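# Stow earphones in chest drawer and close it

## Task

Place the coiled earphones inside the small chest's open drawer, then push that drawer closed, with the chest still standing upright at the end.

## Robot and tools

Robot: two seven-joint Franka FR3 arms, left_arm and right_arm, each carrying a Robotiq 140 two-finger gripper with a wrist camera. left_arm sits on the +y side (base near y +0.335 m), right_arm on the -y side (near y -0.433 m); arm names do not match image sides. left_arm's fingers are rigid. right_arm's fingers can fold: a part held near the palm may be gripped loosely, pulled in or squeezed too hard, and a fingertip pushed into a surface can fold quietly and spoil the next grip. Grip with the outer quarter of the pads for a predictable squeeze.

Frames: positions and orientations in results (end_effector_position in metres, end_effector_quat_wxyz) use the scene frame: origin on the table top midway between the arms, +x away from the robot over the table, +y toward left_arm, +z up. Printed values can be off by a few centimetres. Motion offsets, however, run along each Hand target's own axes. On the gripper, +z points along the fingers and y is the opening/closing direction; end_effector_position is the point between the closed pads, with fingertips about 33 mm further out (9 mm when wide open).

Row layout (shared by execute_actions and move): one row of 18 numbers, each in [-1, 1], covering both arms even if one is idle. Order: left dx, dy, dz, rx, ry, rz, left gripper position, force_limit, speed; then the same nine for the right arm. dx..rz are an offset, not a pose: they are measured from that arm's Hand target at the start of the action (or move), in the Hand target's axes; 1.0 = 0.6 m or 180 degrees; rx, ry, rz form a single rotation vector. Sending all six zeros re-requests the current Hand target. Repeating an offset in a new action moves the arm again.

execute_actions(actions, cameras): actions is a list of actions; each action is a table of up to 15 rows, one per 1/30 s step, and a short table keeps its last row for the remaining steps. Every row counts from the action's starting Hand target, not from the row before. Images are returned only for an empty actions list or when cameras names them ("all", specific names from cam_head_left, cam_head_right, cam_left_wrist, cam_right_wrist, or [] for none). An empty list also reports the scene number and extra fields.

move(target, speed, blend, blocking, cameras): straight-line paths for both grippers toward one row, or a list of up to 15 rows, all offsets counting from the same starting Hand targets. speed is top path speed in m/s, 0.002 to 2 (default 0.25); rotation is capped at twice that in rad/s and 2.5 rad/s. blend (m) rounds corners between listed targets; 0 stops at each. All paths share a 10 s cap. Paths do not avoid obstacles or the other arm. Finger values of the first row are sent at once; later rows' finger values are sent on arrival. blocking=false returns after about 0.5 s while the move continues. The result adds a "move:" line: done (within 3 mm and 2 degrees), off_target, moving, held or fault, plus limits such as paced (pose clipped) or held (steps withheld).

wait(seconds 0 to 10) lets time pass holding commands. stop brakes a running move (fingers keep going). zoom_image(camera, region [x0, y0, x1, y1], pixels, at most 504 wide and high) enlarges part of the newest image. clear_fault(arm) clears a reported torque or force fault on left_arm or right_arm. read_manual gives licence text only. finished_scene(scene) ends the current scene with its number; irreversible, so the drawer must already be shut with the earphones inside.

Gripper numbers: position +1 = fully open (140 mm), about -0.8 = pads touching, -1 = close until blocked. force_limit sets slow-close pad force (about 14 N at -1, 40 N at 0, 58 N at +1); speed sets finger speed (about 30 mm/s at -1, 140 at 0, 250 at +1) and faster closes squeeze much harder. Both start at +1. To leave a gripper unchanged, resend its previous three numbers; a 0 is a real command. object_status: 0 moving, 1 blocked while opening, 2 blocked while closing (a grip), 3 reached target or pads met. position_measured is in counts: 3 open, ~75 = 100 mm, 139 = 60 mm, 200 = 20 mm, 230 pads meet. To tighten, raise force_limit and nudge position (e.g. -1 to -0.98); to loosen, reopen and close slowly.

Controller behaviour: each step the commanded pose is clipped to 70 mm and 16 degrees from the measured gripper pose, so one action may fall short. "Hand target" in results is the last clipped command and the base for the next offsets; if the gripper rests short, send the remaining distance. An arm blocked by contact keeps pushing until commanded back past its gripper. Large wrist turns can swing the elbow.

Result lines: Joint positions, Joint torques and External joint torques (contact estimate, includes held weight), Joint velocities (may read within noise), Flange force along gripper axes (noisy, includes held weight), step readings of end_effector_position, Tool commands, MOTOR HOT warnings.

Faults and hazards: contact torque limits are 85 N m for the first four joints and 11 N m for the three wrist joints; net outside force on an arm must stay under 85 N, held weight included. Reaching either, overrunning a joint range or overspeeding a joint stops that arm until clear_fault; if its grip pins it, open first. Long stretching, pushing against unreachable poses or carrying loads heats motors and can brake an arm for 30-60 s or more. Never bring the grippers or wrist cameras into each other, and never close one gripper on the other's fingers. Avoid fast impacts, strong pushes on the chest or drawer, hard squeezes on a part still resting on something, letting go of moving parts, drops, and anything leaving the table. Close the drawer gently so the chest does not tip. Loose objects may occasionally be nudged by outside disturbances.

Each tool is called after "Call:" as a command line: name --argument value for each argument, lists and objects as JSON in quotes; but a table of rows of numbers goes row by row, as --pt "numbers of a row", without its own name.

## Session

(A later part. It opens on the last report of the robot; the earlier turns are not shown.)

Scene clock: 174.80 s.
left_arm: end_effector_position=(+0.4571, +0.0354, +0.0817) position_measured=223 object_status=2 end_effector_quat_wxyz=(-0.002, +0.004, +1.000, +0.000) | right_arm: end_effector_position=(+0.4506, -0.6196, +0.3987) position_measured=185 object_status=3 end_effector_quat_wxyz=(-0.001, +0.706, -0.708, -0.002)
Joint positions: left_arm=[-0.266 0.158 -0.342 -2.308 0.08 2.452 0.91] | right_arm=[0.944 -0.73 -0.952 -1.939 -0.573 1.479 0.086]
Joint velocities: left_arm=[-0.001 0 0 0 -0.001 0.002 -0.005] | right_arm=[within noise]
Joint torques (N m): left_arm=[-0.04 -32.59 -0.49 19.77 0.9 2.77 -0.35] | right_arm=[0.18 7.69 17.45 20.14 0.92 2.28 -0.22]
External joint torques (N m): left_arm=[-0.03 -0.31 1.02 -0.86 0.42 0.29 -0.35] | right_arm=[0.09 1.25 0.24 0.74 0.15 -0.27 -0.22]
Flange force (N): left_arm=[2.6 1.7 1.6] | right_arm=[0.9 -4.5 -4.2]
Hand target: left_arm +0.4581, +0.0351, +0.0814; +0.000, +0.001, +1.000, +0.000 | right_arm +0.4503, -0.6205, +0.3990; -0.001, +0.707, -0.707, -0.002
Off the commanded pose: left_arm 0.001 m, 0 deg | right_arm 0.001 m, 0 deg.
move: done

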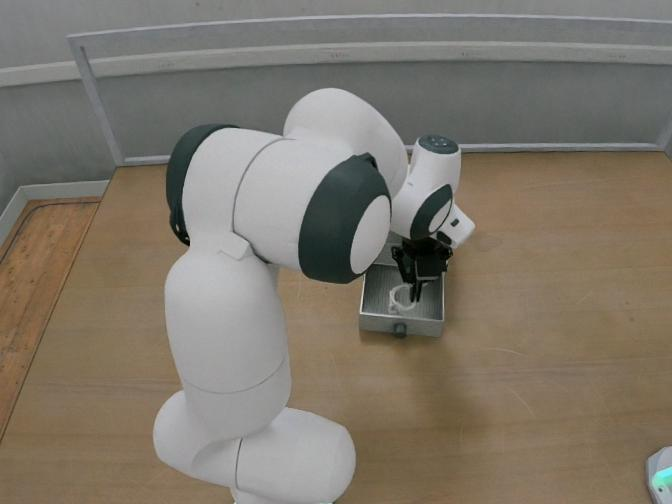

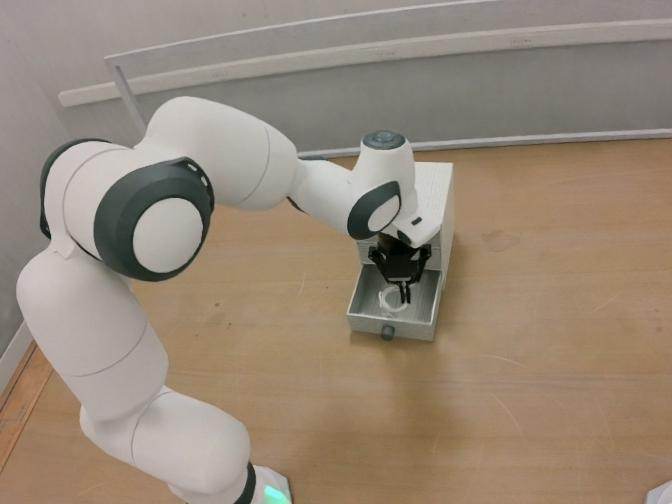

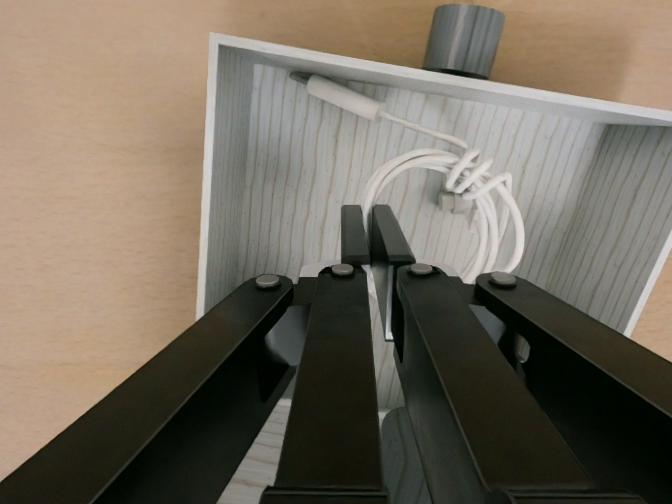

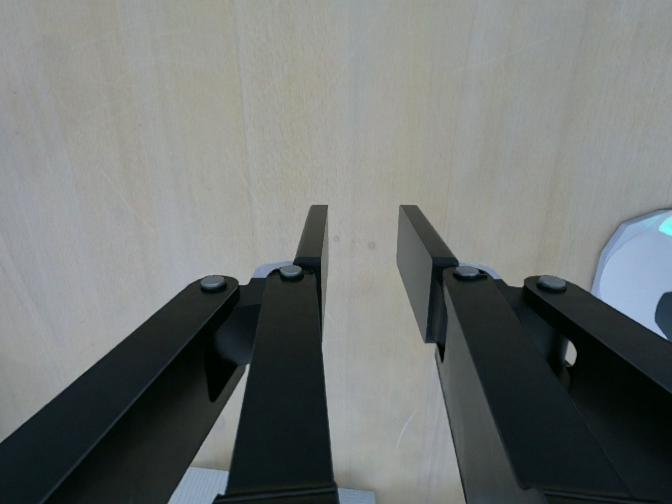

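Call:
move --pt "0 0 0.048 0 0 0 -1 -1 -1 0 0 0 0 0 0 -0.44 1 1" --pt "0 0 0.048 0 0 0 -0.5 -1 -1 0 0 0 0 0 0 -0.44 1 1" --pt "0 0 -0.35 0 0 0 -0.5 -1 -1 0 0 0 0 0 0 -0.44 1 1" --speed '[0.04,0.04,0.1]' --cameras '["all"]'

Scene clock: 185.10 s.
left_arm: end_effector_position=(+0.4588, +0.0347, +0.2911) position_measured=192 object_status=3 end_effector_quat_wxyz=(+0.002, -0.001, +1.000, +0.000) | right_arm: end_effector_position=(+0.4506, -0.6196, +0.3987) position_measured=185 object_status=3 end_effector_quat_wxyz=(-0.001, +0.706, -0.708, -0.002)
Joint positions: left_arm=[-0.264 -0.118 -0.332 -2.046 -0.039 1.936 0.987] | right_arm=[0.944 -0.73 -0.952 -1.939 -0.573 1.479 0.086]
Joint velocities: left_arm=[0 0 0 0 -0.002 -0.006 0] | right_arm=[within noise]
Joint torques (N m): left_arm=[0.34 -27.25 2.05 23.84 0.29 2.43 0] | right_arm=[0.12 7.71 17.4 20.12 0.93 2.29 -0.24]
External joint torques (N m): left_arm=[0.25 -0.36 0.82 -0.7 -0.44 -0.04 0] | right_arm=[0.12 1.3 0.21 0.63 0.17 -0.27 -0.24]
Flange force (N): left_arm=[2.9 3.2 1.0] | right_arm=[0.9 -4.6 -4.0]
Hand target: left_arm +0.4582, +0.0351, +0.2914; +0.000, +0.001, +1.000, +0.000 | right_arm +0.4503, -0.6205, +0.3990; -0.001, +0.707, -0.707, -0.002
Off the commanded pose: left_arm 0.001 m, 0 deg | right_arm 0.001 m, 0 deg.
move: done

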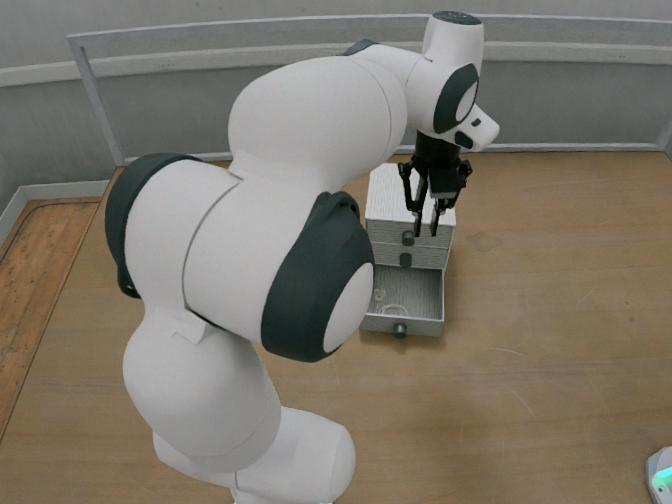

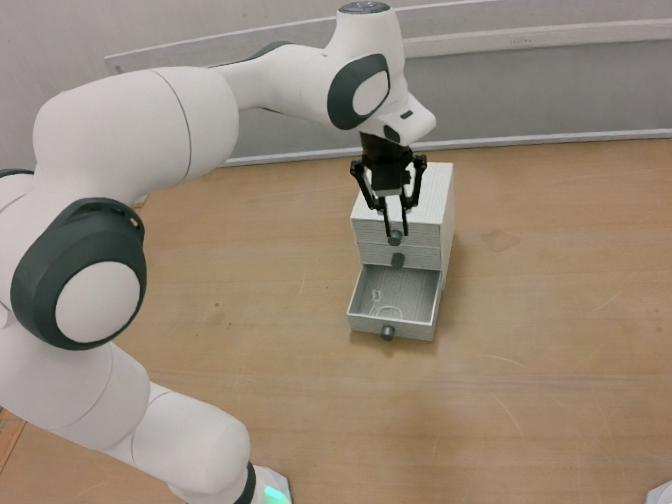

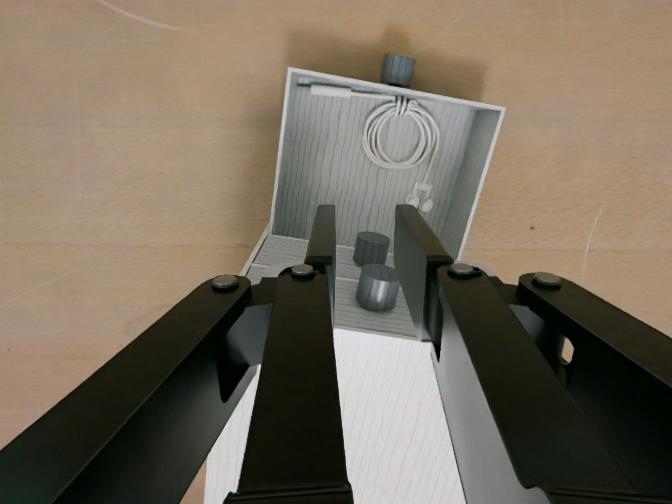

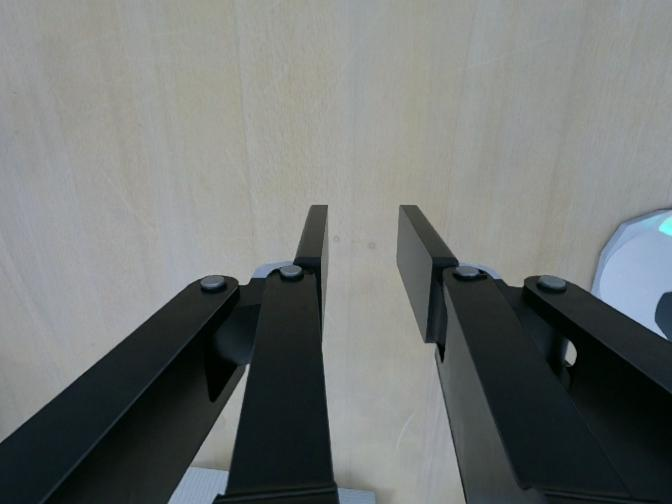

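Call:
move --pt "0.28 0.095 0.05 0.0186 -0.1936 0.0591 -1 -1 0 0 0 0 0 0 0 -0.44 1 1" --pt "0.28 0.095 0.186 0.0186 -0.1936 0.0591 -1 -1 0 0 0 0 0 0 0 -0.44 1 1" --pt "0.264 0.0915 0.396 0.0186 -0.1936 0.0591 -1 -1 0 0 0 0 0 0 0 -0.44 1 1" --speed 0.15 --cameras '["all"]'

Scene clock: 210.87 s.
left_arm: end_effector_position=(+0.2981, +0.0901, +0.1886) position_measured=233 object_status=3 end_effector_quat_wxyz=(+0.291, +0.048, +0.956, +0.006) | right_arm: end_effector_position=(+0.4506, -0.6196, +0.3987) position_measured=185 object_status=3 end_effector_quat_wxyz=(-0.001, +0.706, -0.708, -0.002)
Joint positions: left_arm=[-0.202 -1.427 -1.227 -3.023 -1.013 2.235 1.277] | right_arm=[0.944 -0.73 -0.952 -1.939 -0.573 1.479 0.086]
Joint torques (N m): left_arm=[0.43 10.19 15.3 8.49 0.84 3.53 -0.17] | right_arm=[0.12 7.7 17.46 20.13 0.93 2.3 -0.2]
External joint torques (N m): left_arm=[0.48 0.69 0.78 -0.64 -0.03 0.14 -0.16] | right_arm=[-0.01 1.17 0.19 0.73 0.16 -0.27 -0.2]
Flange force (N): left_arm=[-3.1 0.8 1.1] | right_arm=[1.0 -4.2 -4.0]
Hand target: left_arm +0.2976, +0.0899, +0.1880; +0.289, +0.048, +0.956, +0.006 (not the last commanded pose) | right_arm +0.4503, -0.6205, +0.3990; -0.001, +0.707, -0.707, -0.002
Off the commanded pose: left_arm 0.135 m, 7 deg | right_arm 0.001 m, 0 deg.
move: held (left_arm; a check stopped the path); path passed 2 of 3 targets; limits=held
pose unreachable (left arm): on one or more control steps of this call, first in action 0 (counted from 0), this arm could not follow its commanded pose, so it was not sent that pose on those steps. It may still have moved: this result reports where it is.
cause: moving toward the commanded pose would bring two parts of the arm too close to each other (joints 2 (shoulder) to 5 (forearm roll) lie between them).

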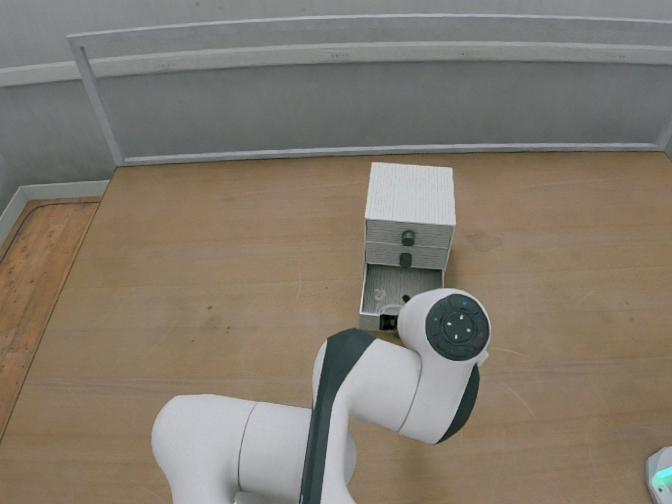

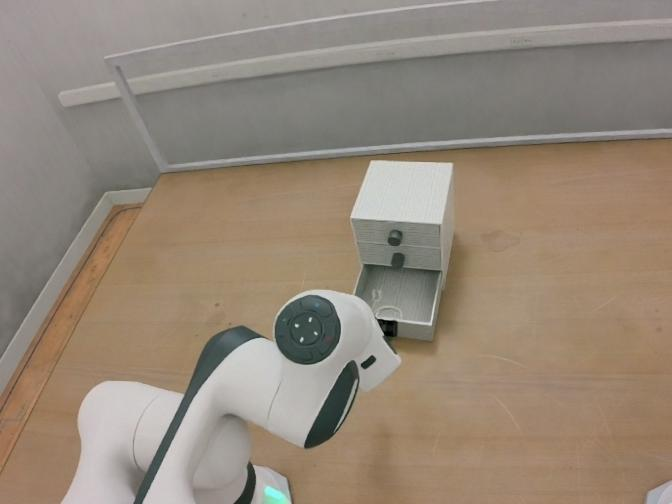

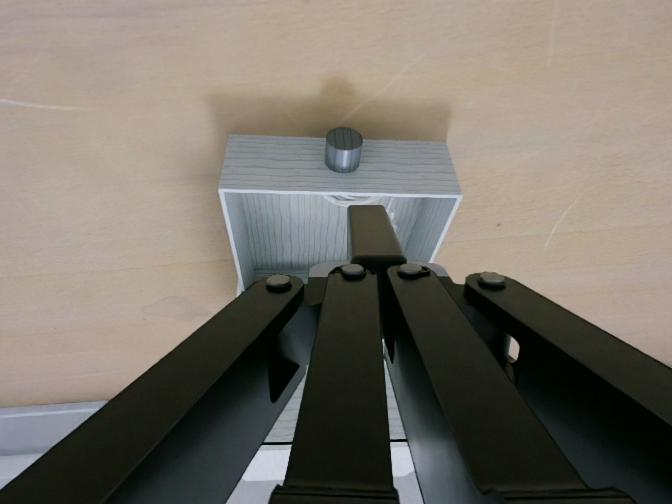

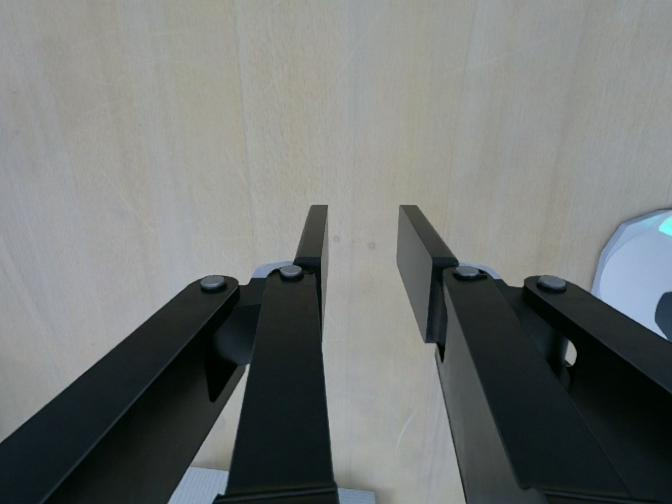

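Call:
move --target '[-0.218,0.62,-0.125,0,0,0,-1,-1,0,0,0,0,0,0,0,-1,-1,-1]'

Call:
move --target '[0,0,0,0,0,0,-1,-1,0,-0.7,0.167,0.083,0.1906,0.2313,-0.4089,-1,-1,-1]' --cameras '["all"]'

Scene clock: 230.20 s.
left_arm: end_effector_position=(+0.3964, +0.4479, +0.3364) position_measured=233 object_status=3 end_effector_quat_wxyz=(+0.288, +0.044, +0.957, +0.003) | right_arm: end_effector_position=(+0.4506, -0.6196, +0.3987) position_measured=230 object_status=3 end_effector_quat_wxyz=(-0.001, +0.706, -0.708, -0.002)
Joint positions: left_arm=[0.65 -1.114 -0.145 -2.866 -0.553 2.199 2.442] | right_arm=[0.944 -0.73 -0.952 -1.939 -0.573 1.479 0.086]
Joint velocities: left_arm=[0.001 0 0 0.001 0 0 0.006] | right_arm=[within noise]
Joint torques (N m): left_arm=[-0.11 2.93 2.67 24.11 1 3.39 0] | right_arm=[0.15 7.7 17.46 20.12 0.93 2.3 -0.22]
External joint torques (N m): left_arm=[-0.1 0.65 0.62 -1.03 0.44 0.36 0.01] | right_arm=[0.06 1.23 0.27 0.73 0.16 -0.26 -0.22]
Flange force (N): left_arm=[1.3 2.3 2.5] | right_arm=[0.9 -4.4 -4.1]
Hand target: left_arm +0.3970, +0.4490, +0.3372; +0.289, +0.048, +0.956, +0.006 | right_arm +0.4503, -0.6205, +0.3990; -0.001, +0.707, -0.707, -0.002
Off the commanded pose: left_arm 0.002 m, 1 deg | right_arm 0.001 m, 0 deg.
move: done

Scene clock: 234.10 s.
left_arm: end_effector_position=(+0.3964, +0.4479, +0.3364) position_measured=233 object_status=3 end_effector_quat_wxyz=(+0.288, +0.045, +0.956, +0.004) | right_arm: end_effector_position=(+0.3497, -0.2019, +0.3503) position_measured=230 object_status=3 end_effector_quat_wxyz=(+0.041, +0.903, -0.087, +0.419)
Joint positions: left_arm=[0.65 -1.114 -0.145 -2.866 -0.553 2.199 2.445] | right_arm=[1.227 -0.862 -0.017 -2.764 -0.935 1.895 0.165]
Joint velocities: left_arm=[within noise] | right_arm=[-0.001 0.001 -0.001 0 -0.001 0.005 0.004]
Joint torques (N m): left_arm=[0.29 2.92 2.29 24.07 0.74 3.31 0.03] | right_arm=[0.1 -1.95 1.47 25.79 -0.94 1.48 0.28]
External joint torques (N m): left_arm=[0.26 0.64 0.23 -1.13 0.17 0.26 0.05] | right_arm=[0.07 1.51 0.59 1.07 -0.15 0.15 0.25]
Flange force (N): left_arm=[1.2 1.6 2.9] | right_arm=[0.3 -9.5 -0.2]
Hand target: left_arm +0.3970, +0.4490, +0.3372; +0.289, +0.048, +0.956, +0.006 | right_arm +0.3501, -0.2003, +0.3509; +0.039, +0.902, -0.088, +0.420
Off the commanded pose: left_arm 0.001 m, 0 deg | right_arm 0.002 m, 0 deg.
move: done

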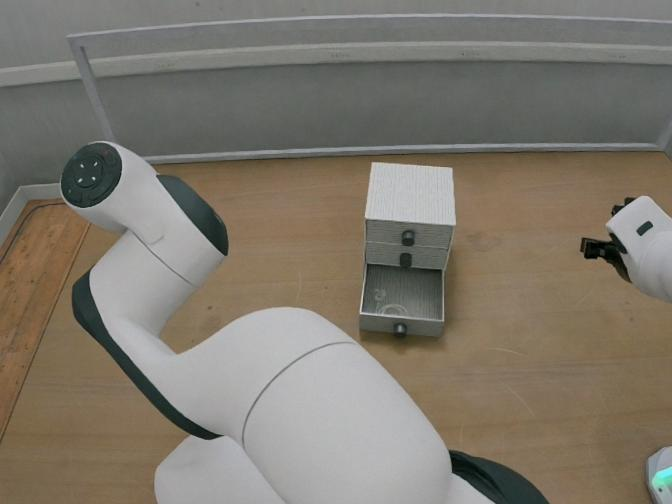

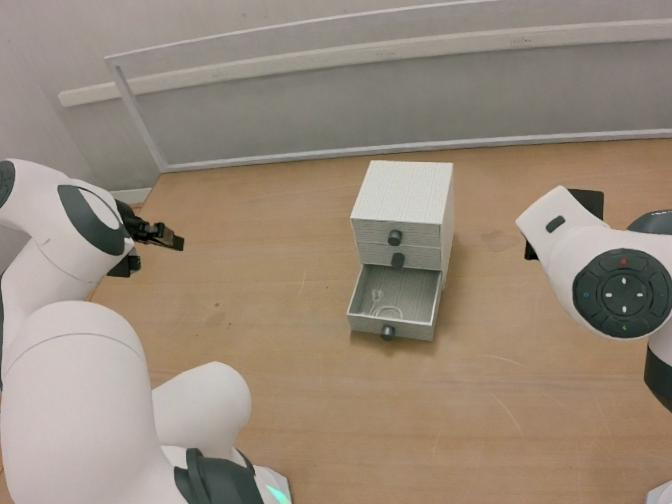

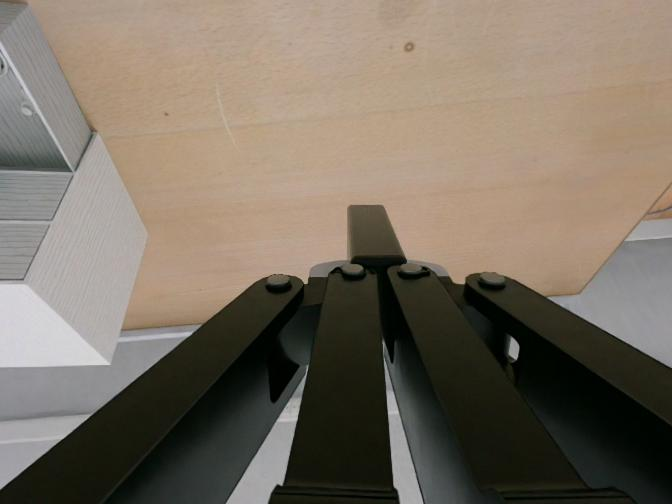

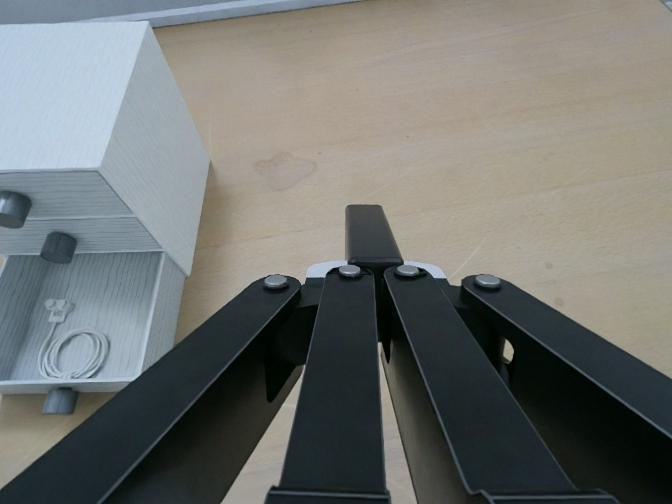

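Call:
move --pt "0 0 0 0 0 0 -1 -1 0 -0.336 -0.46 -0.011 0 0 0 -1 -1 -1" --pt "0 0 0 0 0 0 -1 -1 0 -0.511 -0.46 0.17 0 0 0 -1 -1 -1" --speed '[0.25,0.1]' --cameras '["cam_head_left","cam_head_right","cam_right_wrist"]'

Scene clock: 245.80 s.
left_arm: end_effector_position=(+0.3964, +0.4479, +0.3364) position_measured=233 object_status=3 end_effector_quat_wxyz=(+0.288, +0.045, +0.956, +0.004) | right_arm: end_effector_position=(+0.2861, +0.0931, +0.0520) position_measured=230 object_status=3 end_effector_quat_wxyz=(+0.041, +0.902, -0.086, +0.420)
Joint positions: left_arm=[0.65 -1.114 -0.145 -2.866 -0.553 2.199 2.445] | right_arm=[1.321 0.522 0.164 -2.024 -1.126 2.024 0.9]
Joint velocities: left_arm=[within noise] | right_arm=[0 -0.002 0 0.001 0 0.001 0.006]
Joint torques (N m): left_arm=[0.29 2.92 2.26 24.06 0.71 3.34 0.04] | right_arm=[0.6 -41.03 1.61 18.98 -0.57 0.23 0.23]
External joint torques (N m): left_arm=[0.3 0.54 0.21 -1.03 0.15 0.32 0.05] | right_arm=[0.59 0.27 -0.66 1.23 -0.23 0.19 0.21]
Flange force (N): left_arm=[1.2 1.5 2.8] | right_arm=[-2.2 -4.6 1.2]
Hand target: left_arm +0.3970, +0.4490, +0.3372; +0.289, +0.048, +0.956, +0.006 | right_arm +0.2858, +0.0945, +0.0517; +0.039, +0.902, -0.088, +0.420
Off the commanded pose: left_arm 0.001 m, 0 deg | right_arm 0.001 m, 0 deg.
move: done
Images, in order (width x height): cam_head_left 672x504, cam_head_right 672x504, cam_right_wrist 672x504.

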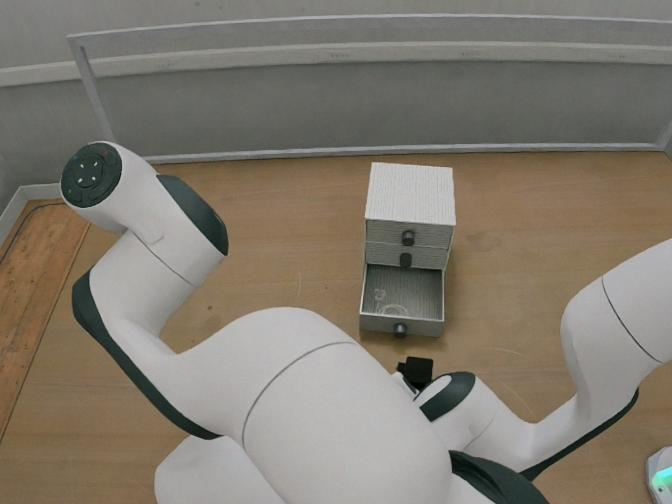

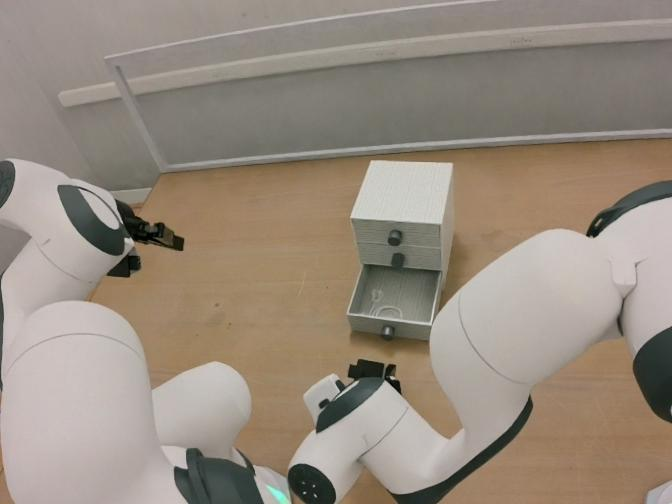

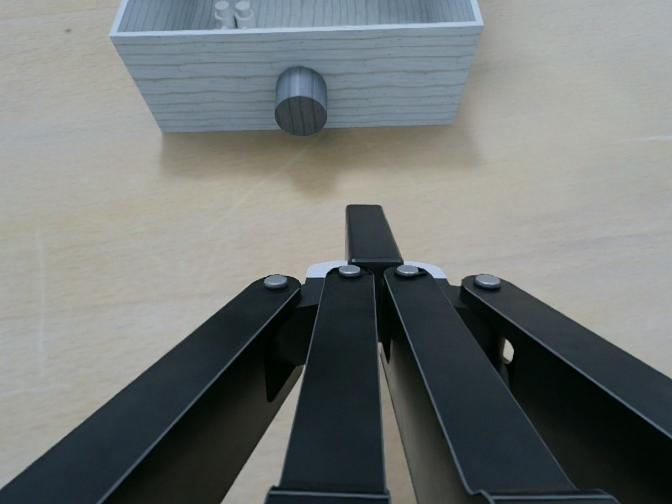

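Call:
move --target '[0,0,0,0,0,0,-1,-1,0,0,-0.055,0,0,0,0,-1,-1,-1]' --speed 0.1 --cameras '["cam_head_right","cam_right_wrist"]'

Scene clock: 252.43 s.
left_arm: end_effector_position=(+0.3964, +0.4479, +0.3364) position_measured=233 object_status=3 end_effector_quat_wxyz=(+0.288, +0.045, +0.956, +0.004) | right_arm: end_effector_position=(+0.2931, +0.1274, +0.0526) position_measured=230 object_status=3 end_effector_quat_wxyz=(+0.036, +0.902, -0.090, +0.421)
Joint positions: left_arm=[0.65 -1.114 -0.145 -2.866 -0.553 2.199 2.445] | right_arm=[1.323 0.594 0.165 -1.9 -1.12 1.999 0.864]
Joint velocities: left_arm=[within noise] | right_arm=[0.001 -0.001 0 0.001 0.001 -0.001 -0.008]
Joint torques (N m): left_arm=[0.26 2.93 2.29 24.09 0.73 3.33 0.08] | right_arm=[0.07 -43.23 2.7 19.76 -0.02 -0.22 -0.16]
External joint torques (N m): left_arm=[0.28 0.61 0.27 -1.01 0.17 0.3 0.09] | right_arm=[0.11 0.7 0.14 1.16 0.37 -0.33 -0.18]
Flange force (N): left_arm=[1.1 1.9 2.8] | right_arm=[-2.3 -6.8 -0.4]
Hand target: left_arm +0.3970, +0.4490, +0.3372; +0.289, +0.048, +0.956, +0.006 | right_arm +0.2921, +0.1269, +0.0518; +0.039, +0.902, -0.088, +0.420
Off the commanded pose: left_arm 0.001 m, 0 deg | right_arm 0.001 m, 0 deg.
move: done
Images, in order (width x height): cam_head_right 672x504, cam_right_wrist 672x504.

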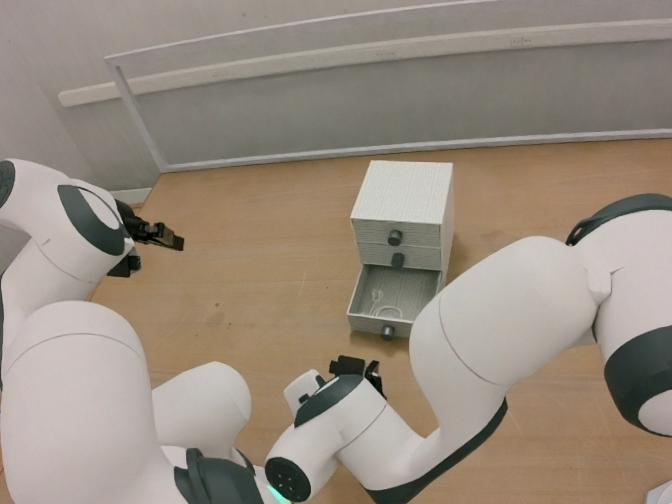

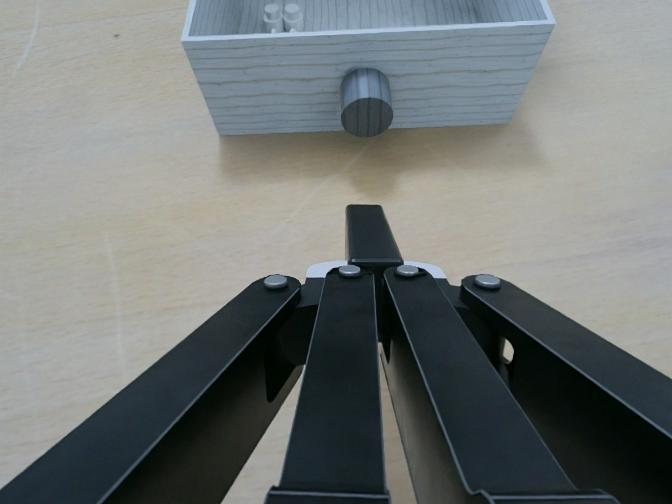

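Call:
move --target '[0,0,0,0,0,0,-1,-1,0,0.037,0.004,0.045,0,0,0,-1,-1,-1]' --speed 0.06 --cameras '["cam_right_wrist"]'

Scene clock: 257.87 s.
left_arm: end_effector_position=(+0.3964, +0.4479, +0.3364) position_measured=233 object_status=3 end_effector_quat_wxyz=(+0.288, +0.045, +0.956, +0.004) | right_arm: end_effector_position=(+0.3257, +0.1166, +0.0501) position_measured=230 object_status=3 end_effector_quat_wxyz=(+0.040, +0.902, -0.091, +0.421)
Joint positions: left_arm=[0.65 -1.114 -0.145 -2.866 -0.553 2.199 2.445] | right_arm=[1.279 0.587 0.144 -1.921 -1.15 2.04 0.848]
Joint velocities: left_arm=[within noise] | right_arm=[0.001 0.001 -0.002 -0.001 -0.001 0.004 -0.005]
Joint torques (N m): left_arm=[0.29 2.91 2.26 24.09 0.71 3.31 0.07] | right_arm=[-0.29 -44.21 2.09 18.69 -0.58 0.4 -0.29]
External joint torques (N m): left_arm=[0.3 0.58 0.23 -1.02 0.16 0.28 0.08] | right_arm=[-0.42 -0.23 -0.28 0.09 -0.23 0.27 -0.32]
Flange force (N): left_arm=[1.1 1.7 2.7] | right_arm=[1.3 0.2 0.8]
Hand target: left_arm +0.3970, +0.4490, +0.3372; +0.289, +0.048, +0.956, +0.006 | right_arm +0.3259, +0.1179, +0.0514; +0.039, +0.902, -0.088, +0.420
Off the commanded pose: left_arm 0.001 m, 0 deg | right_arm 0.002 m, 0 deg.
move: done
Images, in order (width x height): cam_right_wrist 672x504.

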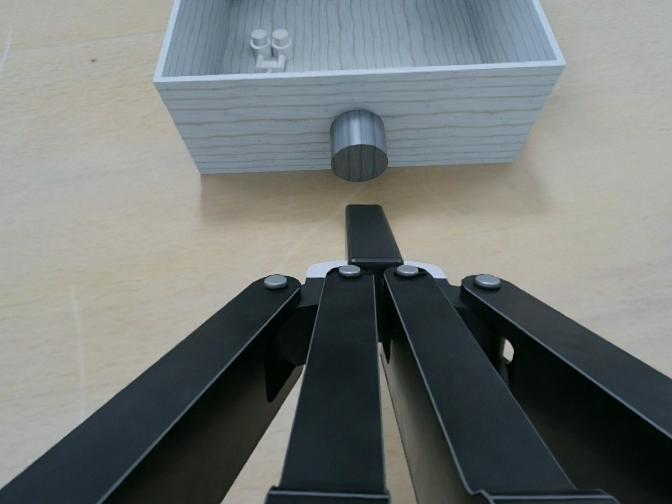

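Call:
move --target '[0,0,0,0,0,0,-1,-1,0,0.037,-0.01,0.045,0,0,0,-1,-1,-1]' --speed 0.05 --cameras '["cam_right_wrist"]'

Scene clock: 265.90 s.
left_arm: end_effector_position=(+0.3964, +0.4479, +0.3364) position_measured=233 object_status=3 end_effector_quat_wxyz=(+0.288, +0.045, +0.956, +0.004) | right_arm: end_effector_position=(+0.3606, +0.1165, +0.0518) position_measured=230 object_status=3 end_effector_quat_wxyz=(+0.038, +0.902, -0.091, +0.421)
Joint positions: left_arm=[0.65 -1.114 -0.145 -2.866 -0.553 2.199 2.445] | right_arm=[1.237 0.593 0.123 -1.906 -1.179 2.079 0.819]
Joint velocities: left_arm=[within noise] | right_arm=[0.001 0.001 -0.001 0.002 0 0.001 -0.006]
Joint torques (N m): left_arm=[0.27 2.95 2.29 24.11 0.71 3.32 0.06] | right_arm=[-0.46 -43.49 1.62 19.93 -0.52 0.4 -0.11]
External joint torques (N m): left_arm=[0.3 0.66 0.24 -1.04 0.16 0.29 0.07] | right_arm=[-0.66 0.84 -0.48 1.15 -0.2 0.21 -0.13]
Flange force (N): left_arm=[1.0 1.9 2.9] | right_arm=[-1.1 -6.0 3.0]
Hand target: left_arm +0.3970, +0.4490, +0.3372; +0.289, +0.048, +0.956, +0.006 | right_arm +0.3614, +0.1171, +0.0510; +0.039, +0.902, -0.088, +0.420
Off the commanded pose: left_arm 0.001 m, 0 deg | right_arm 0.001 m, 0 deg.
move: done
Images, in order (width x height): cam_right_wrist 672x504.

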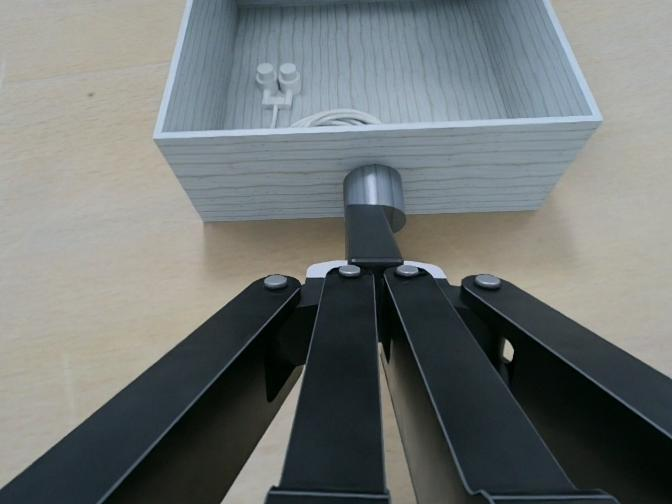

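Call:
move --pt "0 0 0 0 0 0 -1 -1 0 0 0.008 0 0 0 0 -1 -1 -1" --pt "0 0 0 0 0 0 -1 -1 0 0.07 0.008 0.084 0 0 0 -1 -1 -1" --speed 0.05 --cameras '["cam_right_wrist","cam_head_right"]'

Scene clock: 271.93 s.
left_arm: end_effector_position=(+0.3964, +0.4479, +0.3364) position_measured=233 object_status=3 end_effector_quat_wxyz=(+0.288, +0.045, +0.956, +0.004) | right_arm: end_effector_position=(+0.4239, +0.0995, +0.0515) position_measured=230 object_status=3 end_effector_quat_wxyz=(+0.038, +0.902, -0.091, +0.421)
Joint positions: left_arm=[0.65 -1.114 -0.145 -2.866 -0.553 2.199 2.445] | right_arm=[1.155 0.592 0.079 -1.911 -1.239 2.163 0.781]
Joint velocities: left_arm=[within noise] | right_arm=[0 0 -0.001 0 -0.001 0.002 -0.006]
Joint torques (N m): left_arm=[0.29 2.95 2.26 24.06 0.72 3.32 0.02] | right_arm=[-0.49 -43.59 1.02 19.96 -0.45 0.33 -0.17]
External joint torques (N m): left_arm=[0.27 0.68 0.2 -1.13 0.16 0.28 0.03] | right_arm=[-0.39 0.88 -0.14 1.08 -0.23 0.12 -0.19]
Flange force (N): left_arm=[1.1 1.7 3.0] | right_arm=[-1.0 -5.9 3.0]
Hand target: left_arm +0.3970, +0.4490, +0.3372; +0.289, +0.048, +0.956, +0.006 | right_arm +0.4249, +0.0999, +0.0507; +0.039, +0.902, -0.088, +0.420
Off the commanded pose: left_arm 0.001 m, 0 deg | right_arm 0.001 m, 0 deg.
move: done
Images, in order (width x height): cam_head_right 672x504, cam_right_wrist 672x504.

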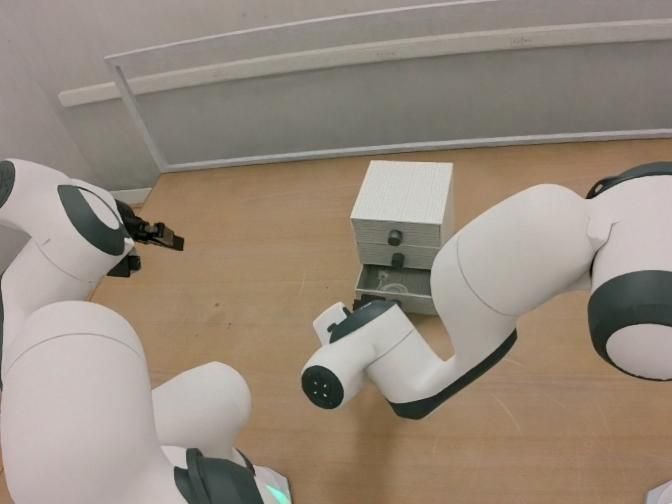

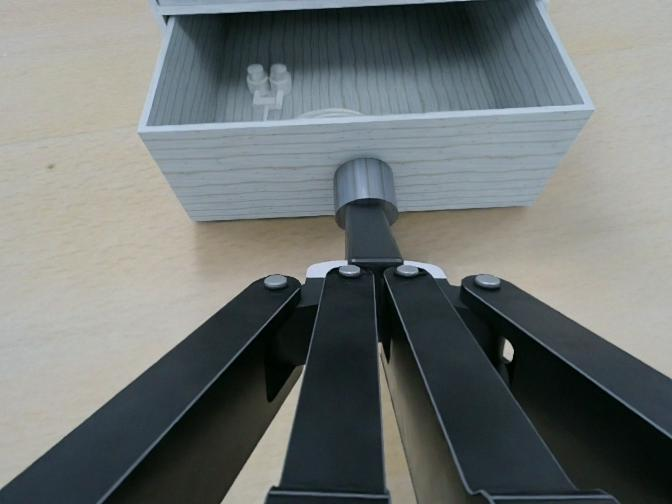

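Works well. Continue.

Call:
move --target '[0,0,0,0,0,0,-1,-1,0,0.07,0,0.084,0,0,0,-1,-1,-1]' --speed 0.05 --cameras '["cam_right_wrist","cam_head_right"]'

Scene clock: 277.03 s.
left_arm: end_effector_position=(+0.3964, +0.4479, +0.3364) position_measured=233 object_status=3 end_effector_quat_wxyz=(+0.288, +0.045, +0.956, +0.004) | right_arm: end_effector_position=(+0.4880, +0.0875, +0.0511) position_measured=230 object_status=3 end_effector_quat_wxyz=(+0.038, +0.902, -0.091, +0.420)
Joint positions: left_arm=[0.65 -1.114 -0.145 -2.866 -0.553 2.199 2.445] | right_arm=[1.075 0.62 0.04 -1.868 -1.285 2.239 0.728]
Joint velocities: left_arm=[within noise] | right_arm=[-0.001 0 0.001 0.001 0.001 0.001 -0.007]
Joint torques (N m): left_arm=[0.24 2.99 2.28 24.08 0.71 3.32 0.01] | right_arm=[-0.51 -44.61 0.29 20.45 -0.35 0.51 -0.05]
External joint torques (N m): left_arm=[0.21 0.62 0.23 -1 0.16 0.3 0.03] | right_arm=[-0.66 1.04 -0.52 1.19 -0.23 0.19 -0.08]
Flange force (N): left_arm=[0.9 1.6 2.9] | right_arm=[-0.6 -6.0 4.5]
Hand target: left_arm +0.3970, +0.4490, +0.3372; +0.289, +0.048, +0.956, +0.006 | right_arm +0.4893, +0.0874, +0.0504; +0.039, +0.902, -0.088, +0.420
Off the commanded pose: left_arm 0.001 m, 0 deg | right_arm 0.001 m, 0 deg.
move: done
Images, in order (width x height): cam_head_right 672x504, cam_right_wrist 672x504.

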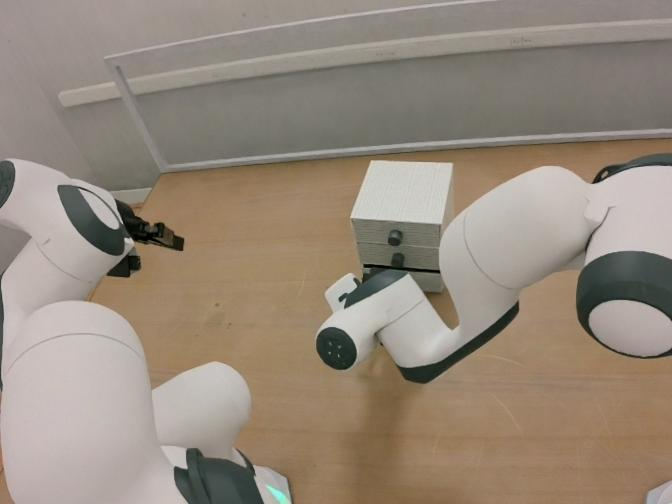

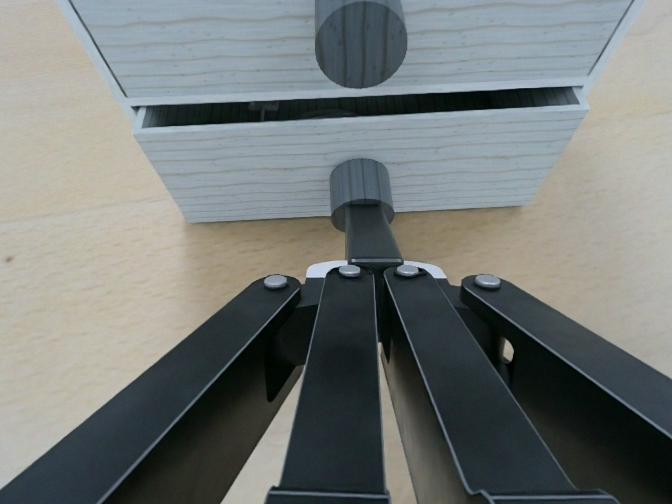

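Call:
move --target '[0,0,0,0,0,0,-1,-1,0,0.022,0,0.0265,0,0,0,-1,-1,-1]' --speed 0.03 --cameras '["cam_right_wrist"]'

Scene clock: 281.63 s.
left_arm: end_effector_position=(+0.3964, +0.4479, +0.3364) position_measured=233 object_status=3 end_effector_quat_wxyz=(+0.288, +0.045, +0.956, +0.004) | right_arm: end_effector_position=(+0.5033, +0.0875, +0.0510) position_measured=230 object_status=3 end_effector_quat_wxyz=(+0.035, +0.903, -0.089, +0.419)
Joint positions: left_arm=[0.65 -1.114 -0.145 -2.866 -0.553 2.199 2.445] | right_arm=[1.055 0.631 0.033 -1.849 -1.294 2.263 0.709]
Joint velocities: left_arm=[within noise] | right_arm=[-0.001 0.002 0.001 0 0 0 -0.006]
Joint torques (N m): left_arm=[0.31 2.92 2.25 24.14 0.74 3.31 0.07] | right_arm=[-2.68 -44.03 -2.42 21.13 -0.79 0.4 -0.22]
External joint torques (N m): left_arm=[0.31 0.55 0.2 -0.95 0.18 0.29 0.09] | right_arm=[-2.71 2.05 -3.06 1.66 -0.71 0.05 -0.24]
Flange force (N): left_arm=[1.0 1.7 2.6] | right_arm=[0.6 -8.0 10.7]
Hand target: left_arm +0.3970, +0.4490, +0.3372; +0.289, +0.048, +0.956, +0.006 | right_arm +0.5095, +0.0834, +0.0502; +0.039, +0.902, -0.088, +0.420
Off the commanded pose: left_arm 0.001 m, 0 deg | right_arm 0.007 m, 0 deg.
move: off_target (right_arm)
Images, in order (width x height): cam_right_wrist 672x504.

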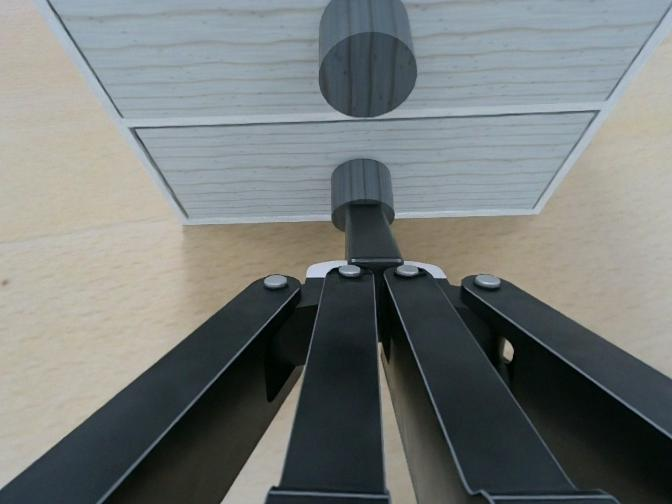

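Shut flush. Retreat horizontally.

Call:
move --target '[0,0,0,0,0,0,-1,-1,0,-0.1,0,-0.12,0,0,0,-1,-1,-1]' --speed 0.12 --cameras '["cam_right_wrist"]'

Scene clock: 289.87 s.
left_arm: end_effector_position=(+0.3964, +0.4479, +0.3364) position_measured=233 object_status=3 end_effector_quat_wxyz=(+0.288, +0.045, +0.956, +0.004) | right_arm: end_effector_position=(+0.4172, +0.1020, +0.0491) position_measured=230 object_status=3 end_effector_quat_wxyz=(+0.040, +0.903, -0.083, +0.419)
Joint positions: left_arm=[0.65 -1.114 -0.145 -2.866 -0.553 2.199 2.445] | right_arm=[1.164 0.595 0.083 -1.912 -1.237 2.16 0.774]
Joint velocities: left_arm=[within noise] | right_arm=[0 0.001 0.001 0.001 -0.002 -0.001 0.005]
Joint torques (N m): left_arm=[0.34 2.92 2.29 24.08 0.72 3.32 0.04] | right_arm=[0.21 -44.74 0.77 18.99 0.16 -0.04 0.25]
External joint torques (N m): left_arm=[0.34 0.58 0.21 -1 0.16 0.3 0.06] | right_arm=[0 -0.24 -0.73 0.17 0.38 -0.28 0.23]
Flange force (N): left_arm=[1.0 1.7 2.7] | right_arm=[0.1 -0.2 -0.4]
Hand target: left_arm +0.3970, +0.4490, +0.3372; +0.289, +0.048, +0.956, +0.006 | right_arm +0.4175, +0.1013, +0.0507; +0.039, +0.902, -0.088, +0.420
Off the commanded pose: left_arm 0.001 m, 0 deg | right_arm 0.002 m, 1 deg.
move: done
Images, in order (width x height): cam_right_wrist 672x504.

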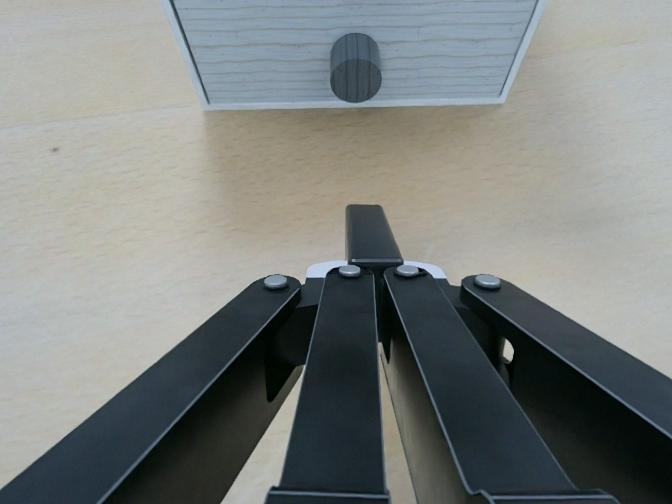

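Call:
finished_scene --scene 1

The scene is finished: the task was done.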